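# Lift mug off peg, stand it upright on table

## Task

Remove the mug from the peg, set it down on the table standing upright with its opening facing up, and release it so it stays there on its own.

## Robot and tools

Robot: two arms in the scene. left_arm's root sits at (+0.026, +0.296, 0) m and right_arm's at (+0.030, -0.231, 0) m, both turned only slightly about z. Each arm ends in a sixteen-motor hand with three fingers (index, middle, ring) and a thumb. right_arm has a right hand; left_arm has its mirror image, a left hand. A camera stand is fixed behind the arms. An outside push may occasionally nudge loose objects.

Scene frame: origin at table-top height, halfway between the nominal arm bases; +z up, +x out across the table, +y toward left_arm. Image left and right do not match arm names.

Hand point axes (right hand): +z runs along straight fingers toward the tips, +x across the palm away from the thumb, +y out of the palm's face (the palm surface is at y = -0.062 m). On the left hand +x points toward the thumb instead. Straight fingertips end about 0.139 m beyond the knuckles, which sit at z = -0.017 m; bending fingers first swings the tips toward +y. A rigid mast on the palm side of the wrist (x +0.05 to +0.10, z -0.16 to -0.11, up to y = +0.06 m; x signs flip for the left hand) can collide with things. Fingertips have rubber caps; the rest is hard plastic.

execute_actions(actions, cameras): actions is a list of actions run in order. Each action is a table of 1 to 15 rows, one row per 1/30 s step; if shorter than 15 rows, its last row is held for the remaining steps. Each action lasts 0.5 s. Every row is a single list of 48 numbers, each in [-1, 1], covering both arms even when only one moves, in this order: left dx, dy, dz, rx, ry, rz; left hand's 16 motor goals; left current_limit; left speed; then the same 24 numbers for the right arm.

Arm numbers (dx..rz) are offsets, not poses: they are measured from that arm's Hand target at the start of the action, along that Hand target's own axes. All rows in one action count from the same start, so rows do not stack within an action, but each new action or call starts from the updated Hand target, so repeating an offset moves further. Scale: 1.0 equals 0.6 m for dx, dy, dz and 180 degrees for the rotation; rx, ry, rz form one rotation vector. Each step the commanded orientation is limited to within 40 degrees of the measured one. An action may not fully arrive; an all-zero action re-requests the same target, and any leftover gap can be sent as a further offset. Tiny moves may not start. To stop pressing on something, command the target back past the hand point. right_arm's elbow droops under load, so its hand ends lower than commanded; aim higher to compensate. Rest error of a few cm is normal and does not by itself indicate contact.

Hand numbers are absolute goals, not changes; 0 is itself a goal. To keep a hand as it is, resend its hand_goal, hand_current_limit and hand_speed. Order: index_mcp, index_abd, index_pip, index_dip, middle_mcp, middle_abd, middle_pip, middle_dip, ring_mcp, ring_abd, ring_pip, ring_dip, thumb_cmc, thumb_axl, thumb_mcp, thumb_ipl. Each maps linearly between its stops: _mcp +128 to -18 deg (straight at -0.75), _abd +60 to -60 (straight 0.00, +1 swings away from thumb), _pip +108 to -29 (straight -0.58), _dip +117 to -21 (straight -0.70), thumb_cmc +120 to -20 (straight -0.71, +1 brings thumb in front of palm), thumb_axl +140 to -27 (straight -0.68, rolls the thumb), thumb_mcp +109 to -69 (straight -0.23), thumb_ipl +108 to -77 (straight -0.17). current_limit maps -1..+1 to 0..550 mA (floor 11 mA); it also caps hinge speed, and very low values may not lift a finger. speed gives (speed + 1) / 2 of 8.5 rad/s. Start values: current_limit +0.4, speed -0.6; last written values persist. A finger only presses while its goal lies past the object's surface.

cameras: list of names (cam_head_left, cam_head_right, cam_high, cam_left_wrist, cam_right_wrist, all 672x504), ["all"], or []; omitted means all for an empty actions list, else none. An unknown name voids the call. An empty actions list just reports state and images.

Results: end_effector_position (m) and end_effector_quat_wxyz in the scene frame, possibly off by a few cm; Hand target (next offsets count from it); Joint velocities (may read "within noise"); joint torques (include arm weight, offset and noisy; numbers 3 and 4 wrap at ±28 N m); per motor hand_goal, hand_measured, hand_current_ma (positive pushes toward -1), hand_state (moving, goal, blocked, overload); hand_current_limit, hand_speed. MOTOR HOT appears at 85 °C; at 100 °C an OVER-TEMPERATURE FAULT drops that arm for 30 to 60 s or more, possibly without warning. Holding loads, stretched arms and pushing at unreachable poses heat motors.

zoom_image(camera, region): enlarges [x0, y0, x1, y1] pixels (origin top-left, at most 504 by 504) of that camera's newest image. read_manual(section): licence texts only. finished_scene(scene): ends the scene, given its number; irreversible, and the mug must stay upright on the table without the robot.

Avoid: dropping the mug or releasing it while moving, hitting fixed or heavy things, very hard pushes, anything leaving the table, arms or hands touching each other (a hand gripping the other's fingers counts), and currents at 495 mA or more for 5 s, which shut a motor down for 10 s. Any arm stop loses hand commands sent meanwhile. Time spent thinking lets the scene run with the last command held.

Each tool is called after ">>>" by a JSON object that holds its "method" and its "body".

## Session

>>> {"method": "execute_actions", "body": {"actions": []}}

>>> {"method": "zoom_image", "body": {"camera": "cam_head_left", "region": [260, 180, 460, 400]}}

>>> {"method": "zoom_image", "body": {"camera": "cam_high", "region": [100, 80, 360, 320]}}

Scene clock: 0.00 s.
left_arm: end_effector_position=(+0.6470, +0.5551, +0.2792) hand_goal=(-0.754, +0.000, -0.576, -0.696, -0.754, +0.000, -0.576, -0.696, -0.754, +0.000, -0.576, -0.696, -0.714, -0.678, -0.226, -0.168) hand_measured=(-0.754, +0.000, -0.576, -0.696, -0.754, +0.000, -0.576, -0.696, -0.754, +0.000, -0.576, -0.696, -0.714, -0.678, -0.226, -0.168) hand_current_ma=(+0, +0, +0, +0, +0, +0, +0, +0, +0, +0, +0, +0, +0, +0, +0, +0) hand_state=(goal, goal, goal, goal, goal, goal, goal, goal, goal, goal, goal, goal, goal, goal, goal, goal) hand_current_limit=0.40 hand_speed=-0.60 end_effector_quat_wxyz=(-0.231, +0.550, +0.583, +0.552) | right_arm: end_effector_position=(+0.1624, -0.5230, +0.3408) hand_goal=(-0.754, +0.000, -0.576, -0.696, -0.754, +0.000, -0.576, -0.696, -0.754, +0.000, -0.576, -0.696, -0.714, -0.678, -0.226, -0.168) hand_measured=(-0.754, +0.000, -0.576, -0.696, -0.754, +0.000, -0.576, -0.696, -0.754, +0.000, -0.576, -0.696, -0.714, -0.678, -0.226, -0.168) hand_current_ma=(+0, +0, +0, +0, +0, +0, +0, +0, +0, +0, +0, +0, +0, +0, +0, +0) hand_state=(goal, goal, goal, goal, goal, goal, goal, goal, goal, goal, goal, goal, goal, goal, goal, goal) hand_current_limit=0.40 hand_speed=-0.60 end_effector_quat_wxyz=(+0.352, +0.681, +0.483, -0.422)
Joint positions: left_arm=[0.249 1.627 1.095 0.038 -0.926 0.745] | right_arm=[-0.789 0.449 0.641 -0.868 0.886 -0.938]
Joint velocities: within noise
Joint torques (N m): no reading
Heat: left arm: hottest shoulder 30 °C; right arm: hottest waist 32 °C.
Hand target: left_arm +0.6529, +0.5563, +0.2848; -0.228, +0.546, +0.584, +0.556 | right_arm +0.1628, -0.5235, +0.3586; +0.365, +0.682, +0.474, -0.421

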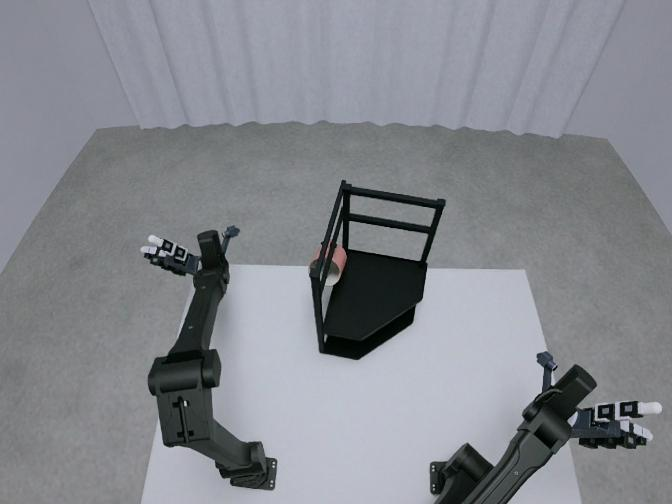

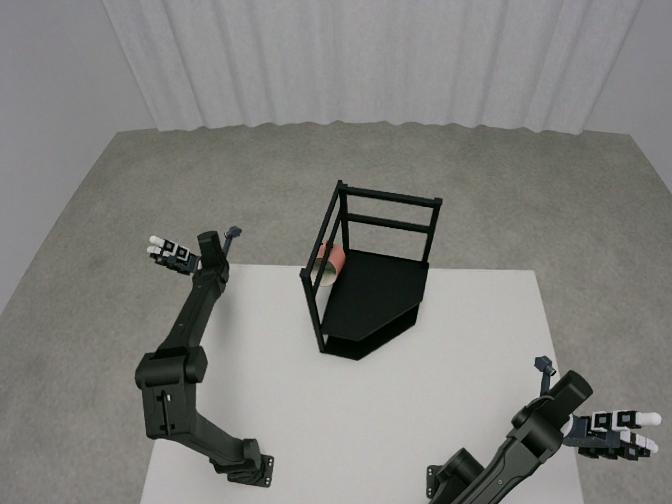

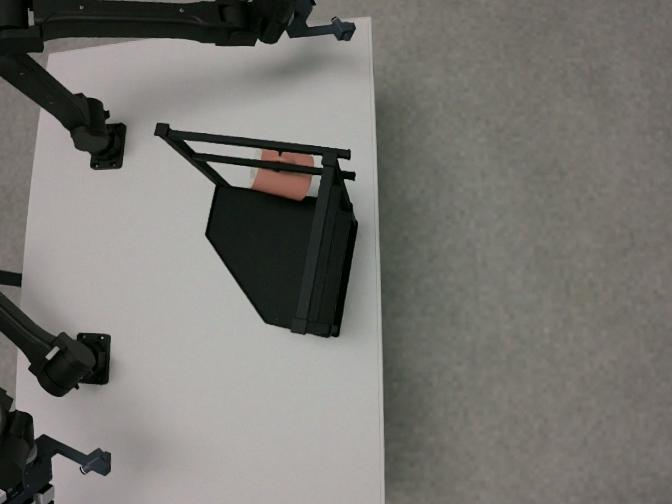

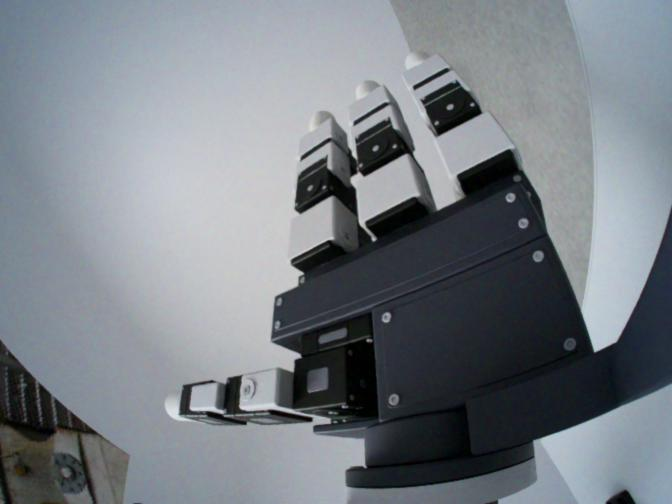

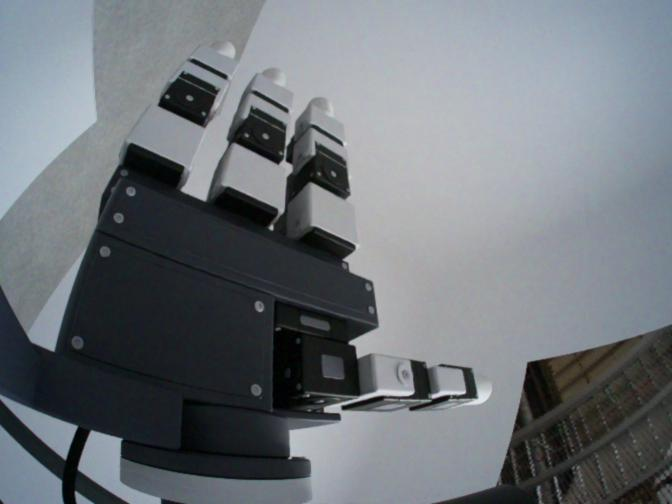

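Scaled by 2.291.

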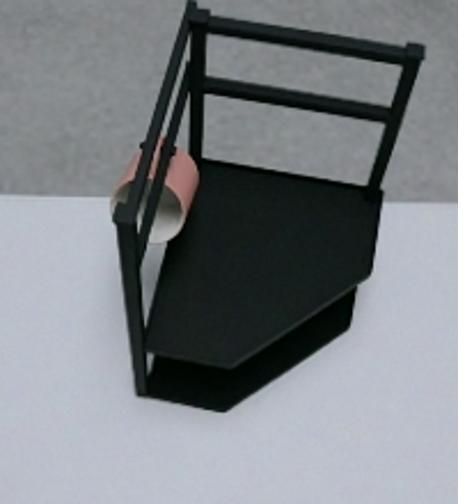

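Scaled by 1.938.

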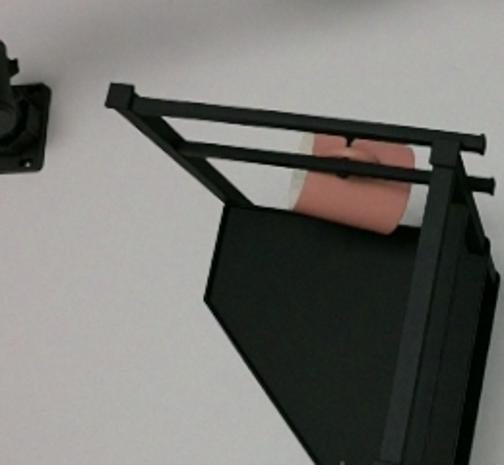

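>>> {"method": "zoom_image", "body": {"camera": "cam_head_left", "region": [295, 225, 365, 305]}}

>>> {"method": "zoom_image", "body": {"camera": "cam_head_right", "region": [295, 225, 365, 305]}}

>>> {"method": "zoom_image", "body": {"camera": "cam_high", "region": [240, 130, 330, 220]}}

>>> {"method": "zoom_image", "body": {"camera": "cam_left_wrist", "region": [400, 0, 672, 504]}}

Scaled by 6.300.

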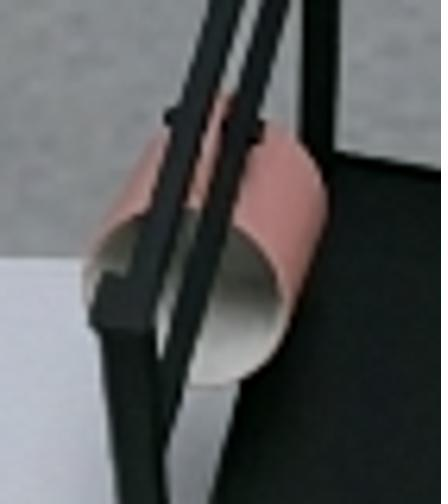

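Scaled by 6.300.

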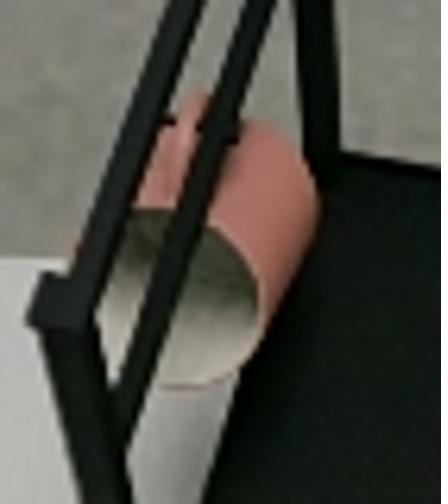

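Scaled by 5.600.

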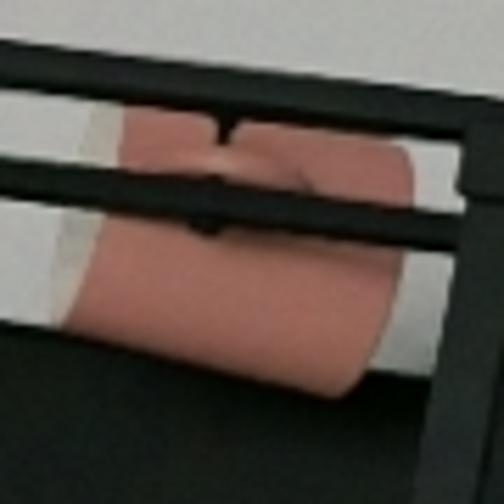

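Scaled by 1.000.

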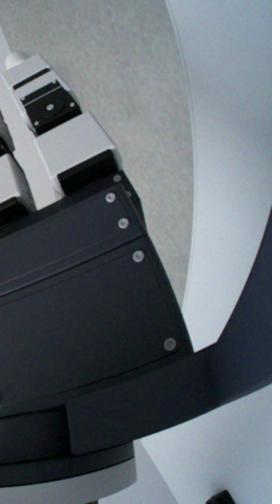

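>>> {"method": "execute_actions", "body": {"actions": [[[-0.0423,0.0135,-0.0357,-0.0865,-0.0849,-0.0574,-0.754,0,-0.576,-0.696,-0.754,0,-0.576,-0.696,-0.754,0,-0.576,-0.696,0.214,-0.678,-0.226,-0.168,0.4,-0.6,0,0,0,0,0,0,-0.754,0,-0.576,-0.696,-0.754,0,-0.576,-0.696,-0.754,0,-0.576,-0.696,-0.714,-0.678,-0.226,-0.168,0.4,-0.6]],[[-0.0387,0.0257,-0.0457,-0.0841,-0.0894,-0.0508,-0.754,0,-0.576,-0.696,-0.754,0,-0.576,-0.696,-0.754,0,-0.576,-0.696,0.214,-0.678,-0.226,-0.168,0.4,-0.6,0,0,0,0,0,0,-0.754,0,-0.576,-0.696,-0.754,0,-0.576,-0.696,-0.754,0,-0.576,-0.696,-0.714,-0.678,-0.226,-0.168,0.4,-0.6]],[[-0.0498,0.0242,-0.0578,-0.0744,-0.0973,-0.0399,-0.754,0,-0.576,-0.696,-0.754,0,-0.576,-0.696,-0.754,0,-0.576,-0.696,0.214,-0.678,-0.226,-0.168,0.4,-0.6,0,0,0,0,0,0,-0.754,0,-0.576,-0.696,-0.754,0,-0.576,-0.696,-0.754,0,-0.576,-0.696,-0.714,-0.678,-0.226,-0.168,0.4,-0.6]],[[-0.0717,0.0213,-0.0633,-0.0601,-0.1068,-0.0283,-0.754,0,-0.576,-0.696,-0.754,0,-0.576,-0.696,-0.754,0,-0.576,-0.696,0.214,-0.678,-0.226,-0.168,0.4,-0.6,0,0,0,0,0,0,-0.754,0,-0.576,-0.696,-0.754,0,-0.576,-0.696,-0.754,0,-0.576,-0.696,-0.714,-0.678,-0.226,-0.168,0.4,-0.6]],[[-0.0952,0.0117,-0.0577,-0.0388,-0.1142,-0.0191,-0.754,0,-0.576,-0.696,-0.754,0,-0.576,-0.696,-0.754,0,-0.576,-0.696,0.214,-0.678,-0.226,-0.168,0.4,-0.6,0,0,0,0,0,0,-0.754,0,-0.576,-0.696,-0.754,0,-0.576,-0.696,-0.754,0,-0.576,-0.696,-0.714,-0.678,-0.226,-0.168,0.4,-0.6]],[[-0.1182,-0.0055,-0.0445,-0.014,-0.1189,-0.0135,-0.754,0,-0.576,-0.696,-0.754,0,-0.576,-0.696,-0.754,0,-0.576,-0.696,0.214,-0.678,-0.226,-0.168,0.4,-0.6,0,0,0,0,0,0,-0.754,0,-0.576,-0.696,-0.754,0,-0.576,-0.696,-0.754,0,-0.576,-0.696,-0.714,-0.678,-0.226,-0.168,0.4,-0.6]]], "cameras": ["all"]}}

>>> {"method": "zoom_image", "body": {"camera": "cam_high", "region": [190, 0, 380, 190]}}

>>> {"method": "zoom_image", "body": {"camera": "cam_head_left", "region": [200, 200, 380, 340]}}

Scene clock: 11.50 s.
left_arm: end_effector_position=(+0.4868, +0.3146, +0.2921) hand_goal=(-0.754, +0.000, -0.576, -0.696, -0.754, +0.000, -0.576, -0.696, -0.754, +0.000, -0.576, -0.696, +0.214, -0.678, -0.226, -0.168) hand_measured=(-0.762, +0.000, -0.576, -0.696, -0.764, +0.000, -0.576, -0.696, -0.764, +0.000, -0.576, -0.696, +0.210, -0.678, -0.226, -0.168) hand_current_ma=(-29, -2, -2, +0, -35, -2, -2, +0, -34, -2, -2, +0, -10, +2, +1, +1) hand_state=(goal, goal, goal, goal, goal, goal, goal, goal, goal, goal, goal, goal, goal, goal, goal, goal) hand_current_limit=0.40 hand_speed=-0.60 end_effector_quat_wxyz=(+0.686, +0.691, +0.161, +0.163) | right_arm: end_effector_position=(+0.1624, -0.5230, +0.3408) hand_goal=(-0.754, +0.000, -0.576, -0.696, -0.754, +0.000, -0.576, -0.696, -0.754, +0.000, -0.576, -0.696, -0.714, -0.678, -0.226, -0.168) hand_measured=(-0.754, +0.000, -0.576, -0.696, -0.754, +0.000, -0.576, -0.696, -0.754, +0.000, -0.576, -0.696, -0.714, -0.678, -0.226, -0.168) hand_current_ma=(+3, +3, -2, +0, +3, +2, -2, +0, +3, +2, -2, +0, -1, +2, +1, +1) hand_state=(goal, goal, goal, goal, goal, goal, goal, goal, goal, goal, goal, goal, goal, goal, goal, goal) hand_current_limit=0.40 hand_speed=-0.60 end_effector_quat_wxyz=(+0.352, +0.681, +0.483, -0.422)
Joint positions: left_arm=[0.45 1.542 0.672 0.723 1.536 0.152] | right_arm=[-0.789 0.449 0.641 -0.868 0.886 -0.938]
Joint torques (N m): left_arm=[2.43 -8.23 7.13 1.69 0.53 0.02] | right_arm=[-0.5 3.19 10.29 1.36 0.6 0.15]
Heat: left arm: hottest shoulder 30 °C; right arm: hottest elbow 34 °C.
Hand target: left_arm +0.4873, +0.3205, +0.2895; +0.688, +0.687, +0.165, +0.165 | right_arm +0.1628, -0.5235, +0.3586; +0.366, +0.682, +0.474, -0.421
Off the commanded pose: left_arm 0.007 m, 1 deg | right_arm 0.018 m, 2 deg.

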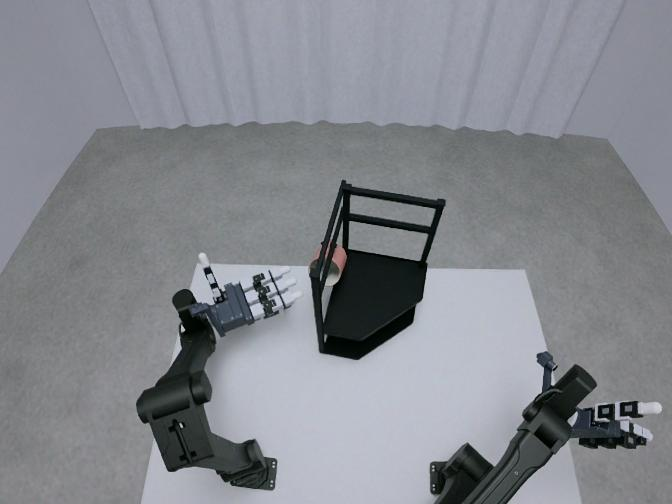

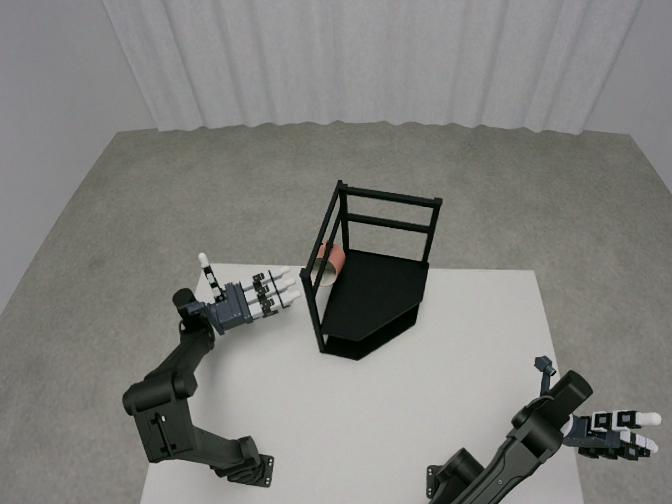

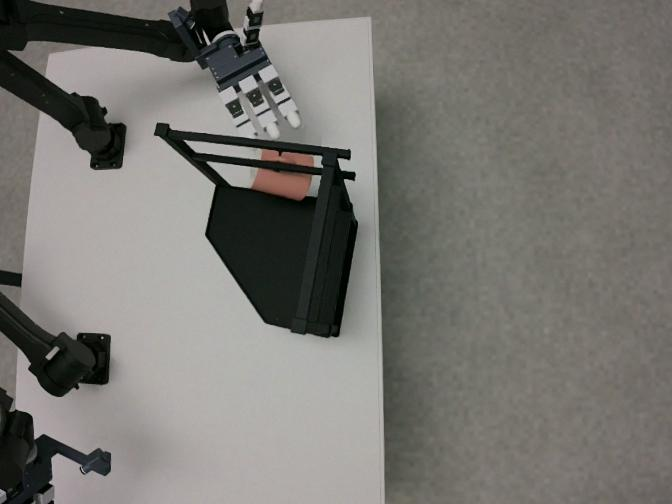

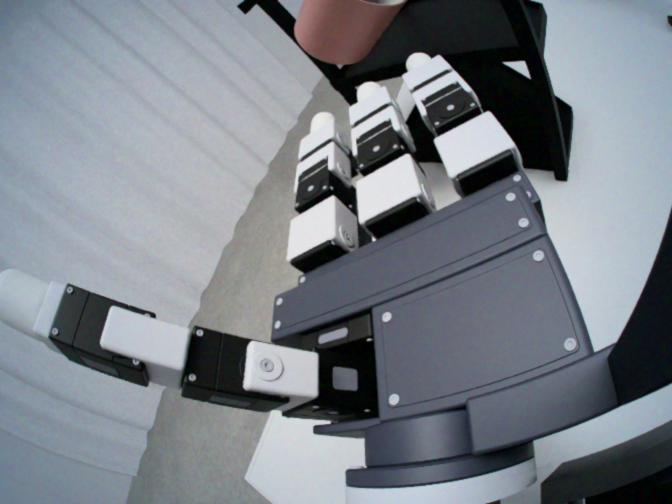

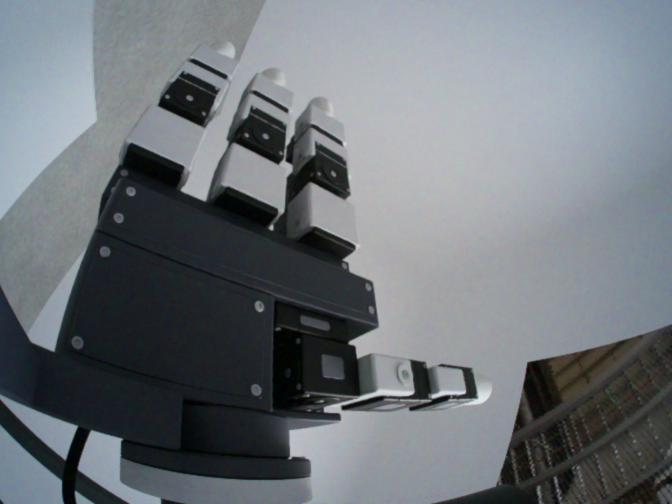

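Scaled by 2.653.

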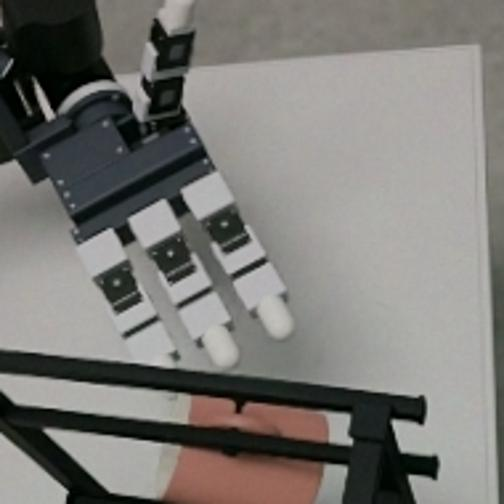

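Scaled by 2.800.

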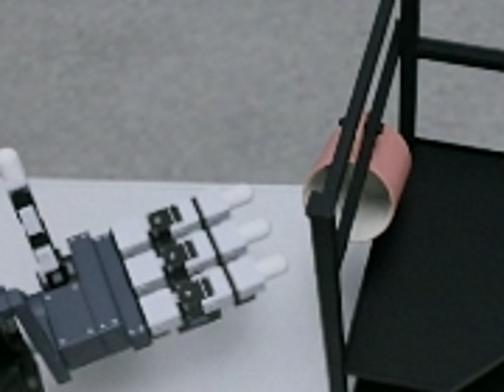

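>>> {"method": "execute_actions", "body": {"actions": [[[-0.0053,0.0042,0.128,0,-0.0444,0,-0.754,0,-0.576,-0.696,-0.754,0,-0.576,-0.696,-0.754,0,-0.576,-0.696,0.214,-0.678,-0.226,-0.168,0.4,-0.6,0,0,0,0,0,0,-0.754,0,-0.576,-0.696,-0.754,0,-0.576,-0.696,-0.754,0,-0.576,-0.696,-0.714,-0.678,-0.226,-0.168,0.4,-0.6]],[[-0.0217,0.0067,0.1232,0,-0.05,0,-0.754,0,-0.576,-0.696,-0.754,0,-0.576,-0.696,-0.754,0,-0.576,-0.696,0.214,-0.678,-0.226,-0.168,0.4,-0.6,0,0,0,0,0,0,-0.754,0,-0.576,-0.696,-0.754,0,-0.576,-0.696,-0.754,0,-0.576,-0.696,-0.714,-0.678,-0.226,-0.168,0.4,-0.6]]], "cameras": ["cam_head_left","cam_high","cam_left_wrist"]}}

>>> {"method": "zoom_image", "body": {"camera": "cam_high", "region": [190, 50, 370, 230]}}

>>> {"method": "zoom_image", "body": {"camera": "cam_head_left", "region": [200, 200, 380, 340]}}

Scene clock: 15.47 s.
left_arm: end_effector_position=(+0.5192, +0.1736, +0.2878) hand_goal=(-0.754, +0.000, -0.576, -0.696, -0.754, +0.000, -0.576, -0.696, -0.754, +0.000, -0.576, -0.696, +0.214, -0.678, -0.226, -0.168) hand_measured=(-0.774, +0.000, -0.584, -0.698, -0.764, +0.000, -0.576, -0.696, -0.764, +0.000, -0.576, -0.696, +0.210, -0.678, -0.226, -0.168) hand_current_ma=(-80, -1, -27, -4, -35, -2, -2, +0, -34, -2, -2, +0, -11, +2, +1, +1) hand_state=(blocked, goal, goal, goal, goal, goal, goal, goal, goal, goal, goal, goal, goal, goal, goal, goal) hand_current_limit=0.40 hand_speed=-0.60 end_effector_quat_wxyz=(+0.703, +0.707, +0.070, +0.047) | right_arm: end_effector_position=(+0.1624, -0.5230, +0.3408) hand_goal=(-0.754, +0.000, -0.576, -0.696, -0.754, +0.000, -0.576, -0.696, -0.754, +0.000, -0.576, -0.696, -0.714, -0.678, -0.226, -0.168) hand_measured=(-0.754, +0.000, -0.576, -0.696, -0.754, +0.000, -0.576, -0.696, -0.754, +0.000, -0.576, -0.696, -0.714, -0.678, -0.226, -0.168) hand_current_ma=(+3, +3, -2, +0, +3, +2, -2, +0, +3, +2, -2, +0, -1, +2, +1, +1) hand_state=(goal, goal, goal, goal, goal, goal, goal, goal, goal, goal, goal, goal, goal, goal, goal, goal) hand_current_limit=0.40 hand_speed=-0.60 end_effector_quat_wxyz=(+0.352, +0.681, +0.483, -0.422)
Joint positions: left_arm=[0.127 1.644 0.789 0.723 1.508 0.099] | right_arm=[-0.789 0.449 0.641 -0.868 0.886 -0.938]
Joint torques (N m): left_arm=[1.96 -10.05 10.51 1.94 0.22 0.07] | right_arm=[-0.32 1.61 10.37 1.25 0.54 0.11]
Heat: left arm: hottest shoulder 30 °C; right arm: hottest elbow 35 °C.
Hand target: left_arm +0.5309, +0.1765, +0.2962; +0.705, +0.704, +0.061, +0.061 | right_arm +0.1628, -0.5235, +0.3586; +0.366, +0.682, +0.474, -0.421
Off the commanded pose: left_arm 0.015 m, 2 deg | right_arm 0.018 m, 2 deg.
Images, in order (width x height): cam_head_left 672x504, cam_high 672x504, cam_left_wrist 672x504.

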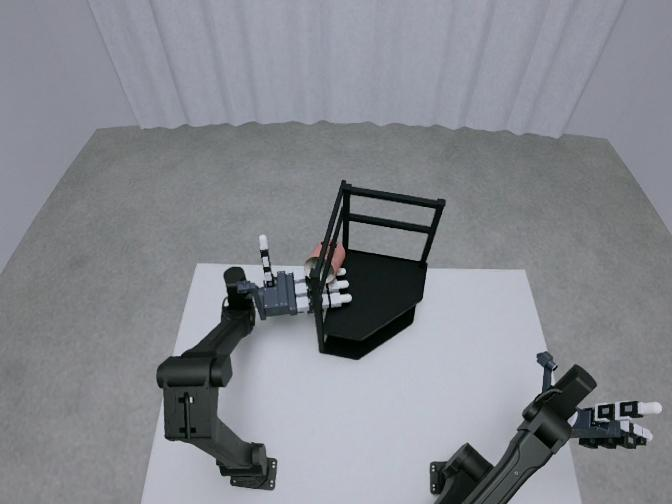

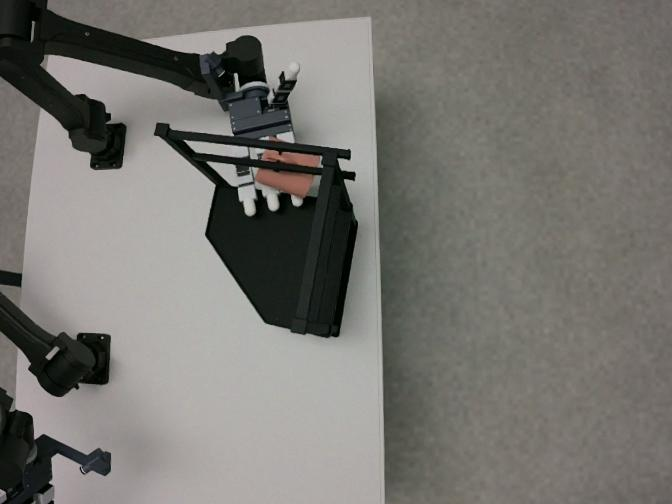

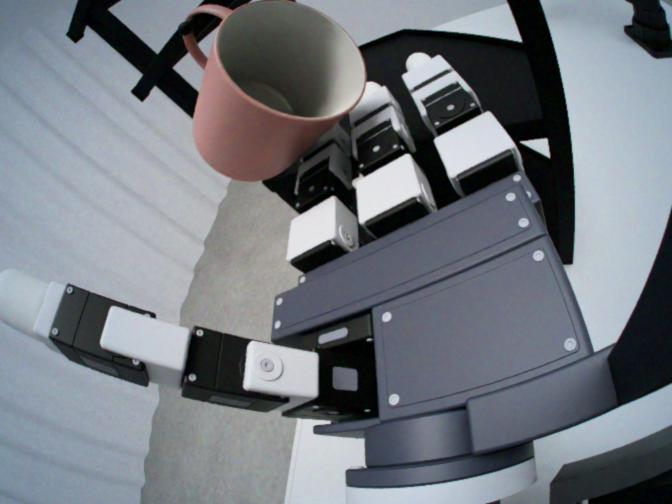

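Scaled by 2.800.

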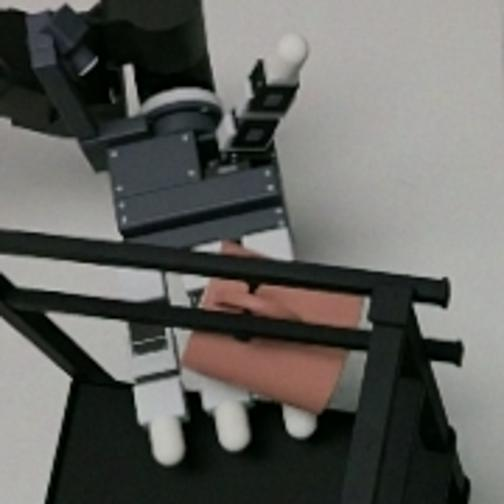

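Scaled by 2.800.

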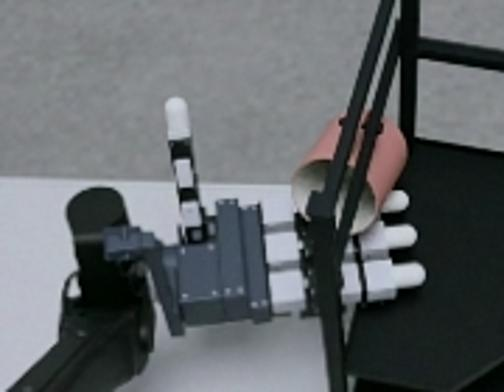

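>>> {"method": "execute_actions", "body": {"actions": [[[-0.0117,-0.0067,0.1023,0,-0.0444,0,-0.754,0,-0.576,-0.696,-0.754,0,-0.576,-0.696,-0.754,0,-0.576,-0.696,0.214,-0.678,-0.226,-0.168,0.4,-0.6,0,0,0,0,0,0,-0.754,0,-0.576,-0.696,-0.754,0,-0.576,-0.696,-0.754,0,-0.576,-0.696,-0.714,-0.678,-0.226,-0.168,0.4,-0.6]],[[0.0173,0,0.0622,0,-0.0278,0,-0.754,0,-0.576,-0.696,-0.754,0,-0.576,-0.696,-0.754,0,-0.576,-0.696,0.4,-0.678,-0.226,-0.168,0.4,-0.6,0,0,0,0,0,0,-0.754,0,-0.576,-0.696,-0.754,0,-0.576,-0.696,-0.754,0,-0.576,-0.696,-0.714,-0.678,-0.226,-0.168,0.4,-0.6]]], "cameras": ["cam_head_left","cam_high","cam_left_wrist"]}}

>>> {"method": "zoom_image", "body": {"camera": "cam_high", "region": [190, 90, 370, 270]}}

>>> {"method": "zoom_image", "body": {"camera": "cam_head_left", "region": [240, 200, 400, 320]}}

Scene clock: 18.10 s.
left_arm: end_effector_position=(+0.5464, +0.1390, +0.2970) hand_goal=(-0.754, +0.000, -0.576, -0.696, -0.754, +0.000, -0.576, -0.696, -0.754, +0.000, -0.576, -0.696, +0.400, -0.678, -0.226, -0.168) hand_measured=(-0.786, +0.000, -0.586, -0.698, -0.778, +0.000, -0.578, -0.696, -0.982, -0.002, -0.570, -0.696, +0.390, -0.678, -0.226, -0.168) hand_current_ma=(-132, +1, -36, -3, -92, -1, -3, +0, -385, -2, +21, +0, -30, +2, +3, +1) hand_state=(blocked, goal, goal, goal, blocked, goal, goal, goal, blocked, goal, goal, goal, goal, goal, goal, goal) hand_current_limit=0.40 hand_speed=-0.60 end_effector_quat_wxyz=(+0.707, +0.706, +0.030, -0.007) | right_arm: end_effector_position=(+0.1624, -0.5230, +0.3408) hand_goal=(-0.754, +0.000, -0.576, -0.696, -0.754, +0.000, -0.576, -0.696, -0.754, +0.000, -0.576, -0.696, -0.714, -0.678, -0.226, -0.168) hand_measured=(-0.754, +0.000, -0.576, -0.696, -0.754, +0.000, -0.576, -0.696, -0.754, +0.000, -0.576, -0.696, -0.714, -0.678, -0.226, -0.168) hand_current_ma=(+3, +3, -2, +0, +3, +2, -2, +0, +3, +2, -2, +0, -1, +2, +1, +1) hand_state=(goal, goal, goal, goal, goal, goal, goal, goal, goal, goal, goal, goal, goal, goal, goal, goal) hand_current_limit=0.40 hand_speed=-0.60 end_effector_quat_wxyz=(+0.352, +0.681, +0.483, -0.422)
Joint positions: left_arm=[0.056 1.728 0.926 0.723 1.572 0.027] | right_arm=[-0.789 0.449 0.641 -0.868 0.886 -0.938]
Joint torques (N m): left_arm=[-8.59 -9.17 10.84 1.74 -0.91 0.53] | right_arm=[-0.09 2.67 10.24 1.17 0.57 0.09]
Heat: left arm: hottest shoulder 30 °C; right arm: hottest elbow 35 °C.
Hand target: left_arm +0.5463, +0.0778, +0.2924; +0.707, +0.707, -0.019, -0.019 | right_arm +0.1628, -0.5235, +0.3586; +0.366, +0.682, +0.474, -0.421
Off the commanded pose: left_arm 0.061 m, 6 deg | right_arm 0.018 m, 2 deg.
Images, in order (width x height): cam_head_left 672x504, cam_high 672x504, cam_left_wrist 672x504.

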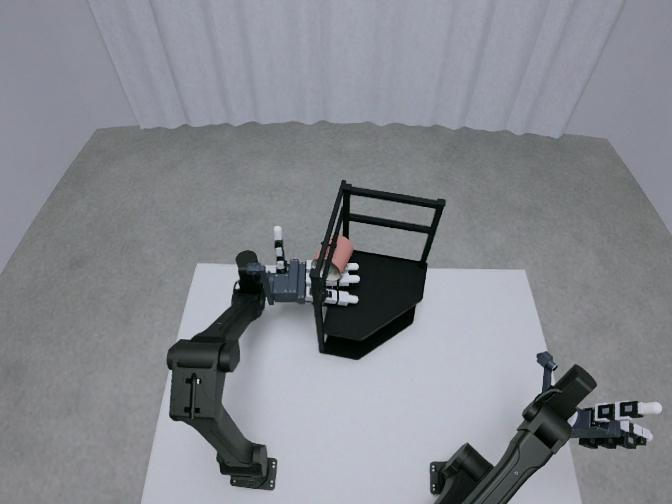

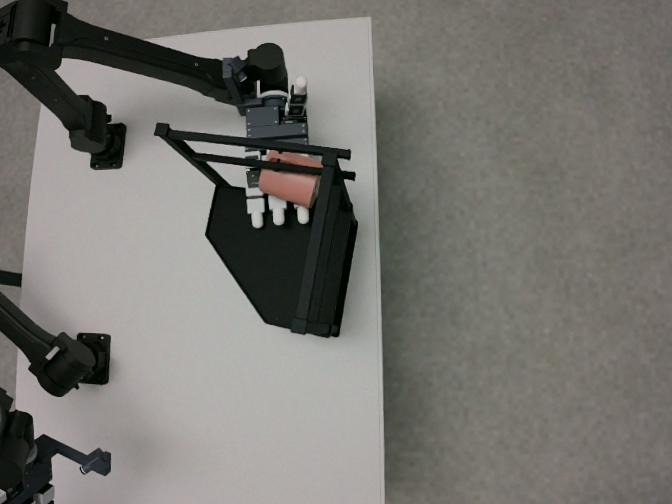

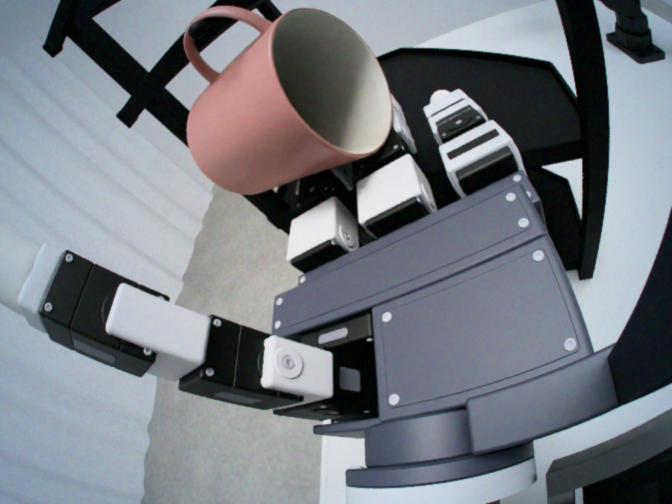

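Scaled by 2.800.

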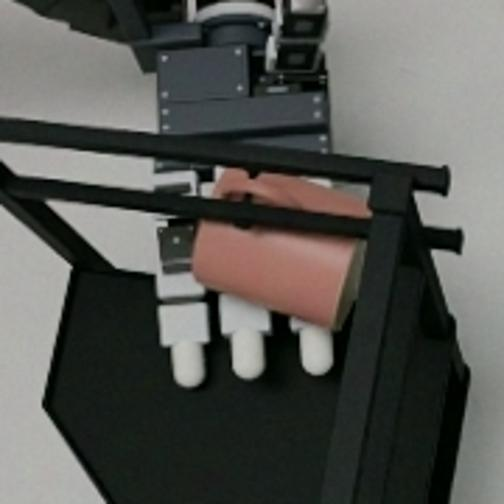

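Scaled by 3.150.

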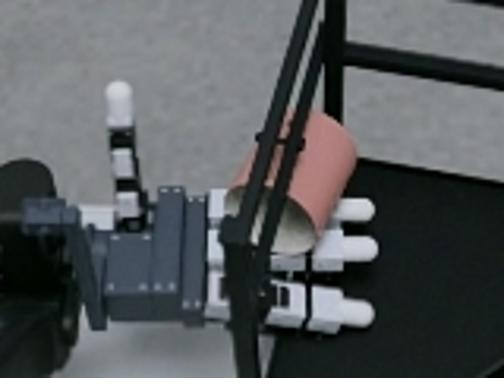

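>>> {"method": "execute_actions", "body": {"actions": [[[-0.033,0.0177,-0.1104,0,0.0389,0,-0.754,0,-0.576,-0.696,-0.754,0,-0.576,-0.696,-0.754,0,-0.576,-0.696,0.4,-0.678,-0.226,-0.168,0.4,-0.6,0,0,0,0,0,0,-0.754,0,-0.576,-0.696,-0.754,0,-0.576,-0.696,-0.754,0,-0.576,-0.696,-0.714,-0.678,-0.226,-0.168,0.4,-0.6]],[[0,0.008,0,0,0,0,-0.754,0,-0.576,-0.696,-0.754,0,-0.576,-0.696,-0.754,0,-0.576,-0.696,0.4,-0.678,-0.226,-0.168,0.4,-0.6,0,0,0,0,0,0,-0.754,0,-0.576,-0.696,-0.754,0,-0.576,-0.696,-0.754,0,-0.576,-0.696,-0.714,-0.678,-0.226,-0.168,0.4,-0.6]]], "cameras": ["cam_head_left","cam_high","cam_left_wrist"]}}

>>> {"method": "zoom_image", "body": {"camera": "cam_high", "region": [190, 90, 370, 270]}}

Scene clock: 20.63 s.
left_arm: end_effector_position=(+0.5385, +0.1513, +0.2948) hand_goal=(-0.754, +0.000, -0.576, -0.696, -0.754, +0.000, -0.576, -0.696, -0.754, +0.000, -0.576, -0.696, +0.400, -0.678, -0.226, -0.168) hand_measured=(-0.786, +0.000, -0.586, -0.698, -0.778, +0.000, -0.578, -0.696, -0.884, +0.000, -0.576, -0.696, +0.390, -0.678, -0.226, -0.168) hand_current_ma=(-132, +0, -36, -3, -92, -1, -3, +0, -385, -1, +1, +0, -30, +2, +3, +1) hand_state=(blocked, goal, goal, goal, blocked, goal, goal, goal, blocked, goal, goal, goal, goal, goal, goal, goal) hand_current_limit=0.40 hand_speed=-0.60 end_effector_quat_wxyz=(+0.706, +0.707, +0.044, +0.016) | right_arm: end_effector_position=(+0.1624, -0.5230, +0.3408) hand_goal=(-0.754, +0.000, -0.576, -0.696, -0.754, +0.000, -0.576, -0.696, -0.754, +0.000, -0.576, -0.696, -0.714, -0.678, -0.226, -0.168) hand_measured=(-0.754, +0.000, -0.576, -0.696, -0.754, +0.000, -0.576, -0.696, -0.754, +0.000, -0.576, -0.696, -0.714, -0.678, -0.226, -0.168) hand_current_ma=(+3, +3, -2, +0, +3, +2, -2, +0, +3, +2, -2, +0, -1, +2, +1, +1) hand_state=(goal, goal, goal, goal, goal, goal, goal, goal, goal, goal, goal, goal, goal, goal, goal, goal) hand_current_limit=0.40 hand_speed=-0.60 end_effector_quat_wxyz=(+0.352, +0.681, +0.483, -0.422)
Joint positions: left_arm=[0.08 1.7 0.879 0.734 1.542 0.047] | right_arm=[-0.789 0.449 0.641 -0.868 0.886 -0.938]
Joint torques (N m): left_arm=[0.56 -13.74 7.21 1.77 0.46 0.18] | right_arm=[0.03 1.67 10.3 1.16 0.58 0.09]
Heat: left arm: hottest shoulder 31 °C; right arm: hottest elbow 36 °C.
Hand target: left_arm +0.5300, +0.1451, +0.3077; +0.707, +0.706, +0.024, +0.024 | right_arm +0.1628, -0.5235, +0.3586; +0.366, +0.682, +0.474, -0.421
Off the commanded pose: left_arm 0.017 m, 2 deg | right_arm 0.018 m, 2 deg.
Images, in order (width x height): cam_head_left 672x504, cam_high 672x504, cam_left_wrist 672x504.

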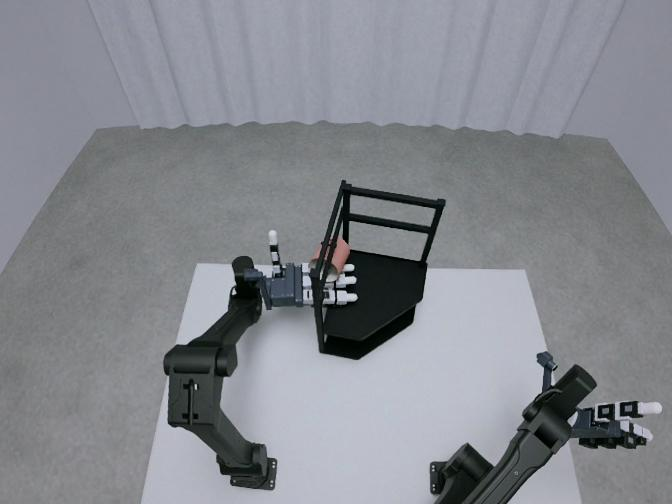

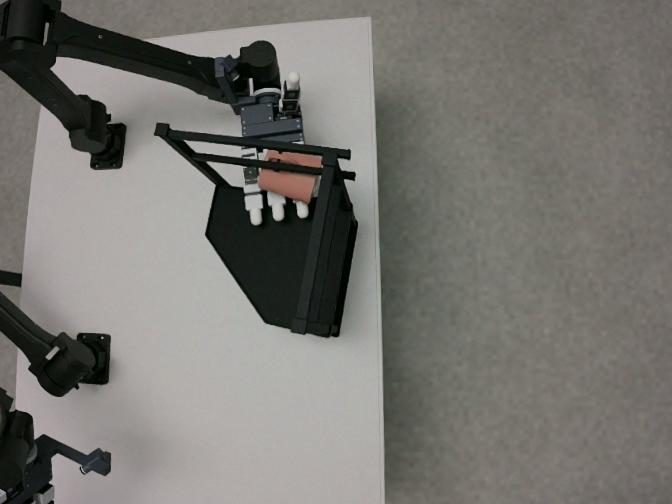

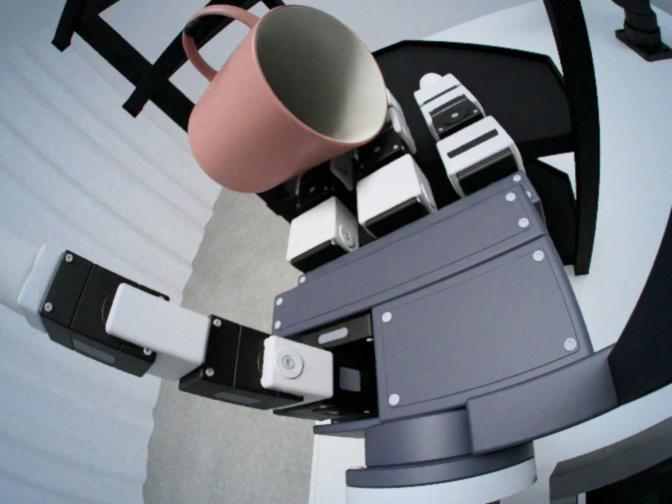

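Scaled by 2.800.

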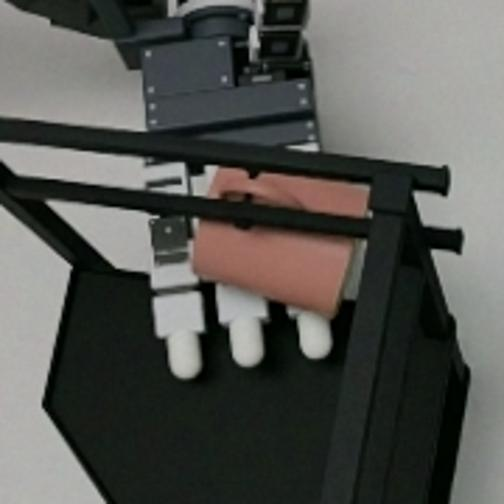

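>>> {"method": "execute_actions", "body": {"actions": [[[-0.0043,-0.01,-0.0587,0,0.0278,0,-0.754,0,-0.576,-0.696,-0.754,0,-0.576,-0.696,-0.754,0,-0.576,-0.696,0.214,-0.678,-0.226,-0.168,0.4,-0.6,0,0,0,0,0,0,-0.754,0,-0.576,-0.696,-0.754,0,-0.576,-0.696,-0.754,0,-0.576,-0.696,-0.714,-0.678,-0.226,-0.168,0.4,-0.6]],[[0,-0.03,0,0,0,0,-0.754,0,-0.576,-0.696,-0.754,0,-0.576,-0.696,-0.754,0,-0.576,-0.696,0.214,-0.678,-0.226,-0.168,0.4,-0.6,0,0,0,0,0,0,-0.754,0,-0.576,-0.696,-0.754,0,-0.576,-0.696,-0.754,0,-0.576,-0.696,-0.714,-0.678,-0.226,-0.168,0.4,-0.6]]], "cameras": ["cam_head_left","cam_high","cam_left_wrist"]}}

>>> {"method": "zoom_image", "body": {"camera": "cam_high", "region": [190, 70, 370, 250]}}

>>> {"method": "zoom_image", "body": {"camera": "cam_left_wrist", "region": [100, 0, 604, 300]}}

Scene clock: 23.27 s.
left_arm: end_effector_position=(+0.5236, +0.1754, +0.2903) hand_goal=(-0.754, +0.000, -0.576, -0.696, -0.754, +0.000, -0.576, -0.696, -0.754, +0.000, -0.576, -0.696, +0.214, -0.678, -0.226, -0.168) hand_measured=(-0.786, +0.000, -0.586, -0.698, -0.778, +0.000, -0.578, -0.696, -0.778, +0.000, -0.576, -0.696, +0.212, -0.678, -0.226, -0.168) hand_current_ma=(-132, +0, -36, -3, -92, -1, -3, +0, -94, -1, +0, +0, -8, +2, +3, +1) hand_state=(blocked, goal, goal, goal, blocked, goal, goal, goal, blocked, goal, goal, goal, goal, goal, goal, goal) hand_current_limit=0.40 hand_speed=-0.60 end_effector_quat_wxyz=(+0.704, +0.706, +0.056, +0.046) | right_arm: end_effector_position=(+0.1624, -0.5230, +0.3408) hand_goal=(-0.754, +0.000, -0.576, -0.696, -0.754, +0.000, -0.576, -0.696, -0.754, +0.000, -0.576, -0.696, -0.714, -0.678, -0.226, -0.168) hand_measured=(-0.754, +0.000, -0.576, -0.696, -0.754, +0.000, -0.576, -0.696, -0.754, +0.000, -0.576, -0.696, -0.714, -0.678, -0.226, -0.168) hand_current_ma=(+3, +3, -2, +0, +3, +2, -2, +0, +3, +2, -2, +0, -1, +2, +1, +1) hand_state=(goal, goal, goal, goal, goal, goal, goal, goal, goal, goal, goal, goal, goal, goal, goal, goal) hand_current_limit=0.40 hand_speed=-0.60 end_effector_quat_wxyz=(+0.352, +0.681, +0.483, -0.422)
Joint positions: left_arm=[0.131 1.667 0.815 0.757 1.534 0.081] | right_arm=[-0.789 0.449 0.641 -0.868 0.886 -0.938]
Joint torques (N m): left_arm=[2.73 -10.23 6.89 1.83 0.18 0.25] | right_arm=[-0.44 1.44 10.15 1.26 0.62 0.09]
Heat: left arm: hottest shoulder 31 °C; right arm: hottest elbow 36 °C.
Hand target: left_arm +0.5250, +0.1799, +0.2838; +0.705, +0.705, +0.055, +0.055 | right_arm +0.1628, -0.5235, +0.3586; +0.366, +0.682, +0.474, -0.421
Off the commanded pose: left_arm 0.008 m, 1 deg | right_arm 0.018 m, 2 deg.
Images, in order (width x height): cam_head_left 672x504, cam_high 672x504, cam_left_wrist 672x504.

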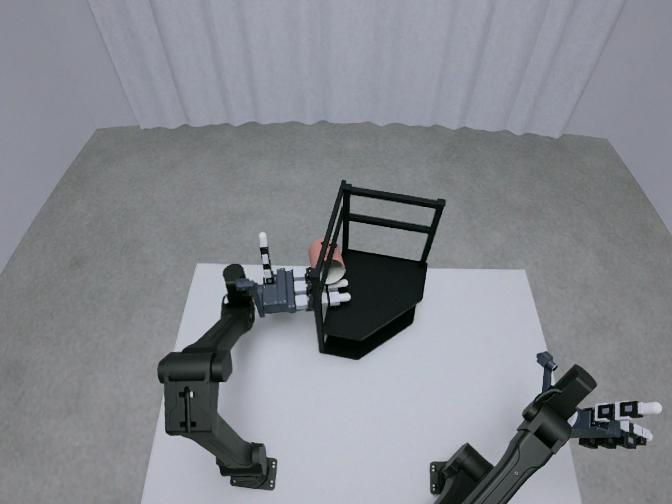

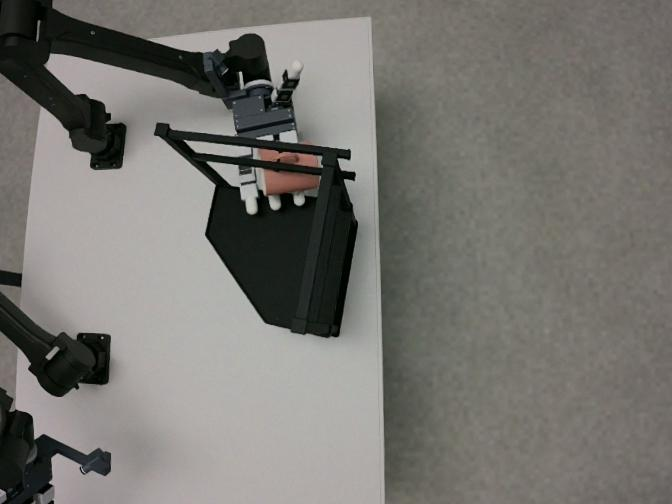

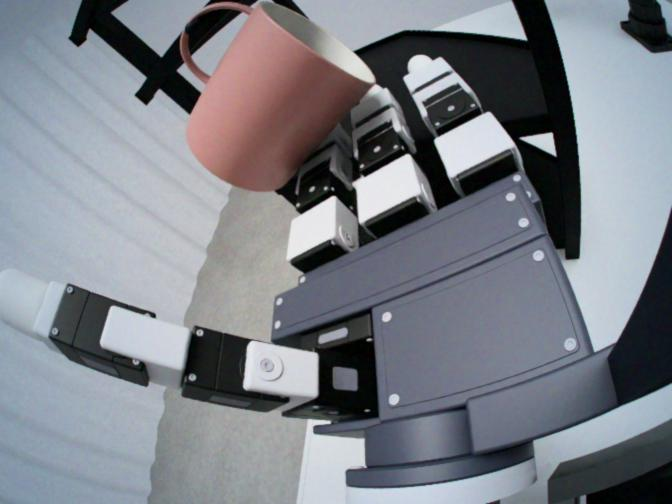

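Scaled by 2.800.

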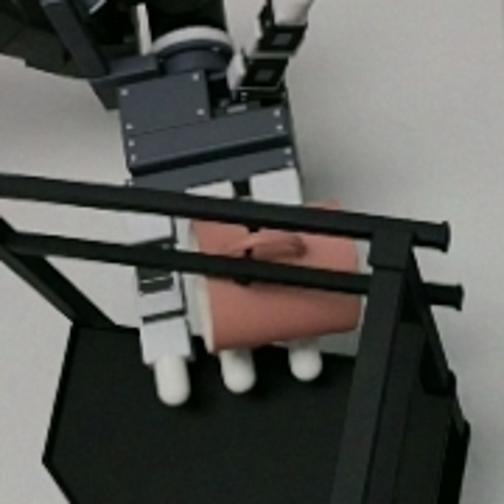

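Scaled by 1.000.

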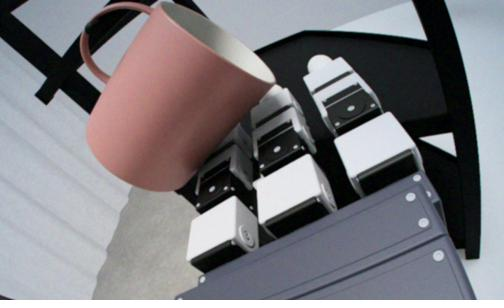

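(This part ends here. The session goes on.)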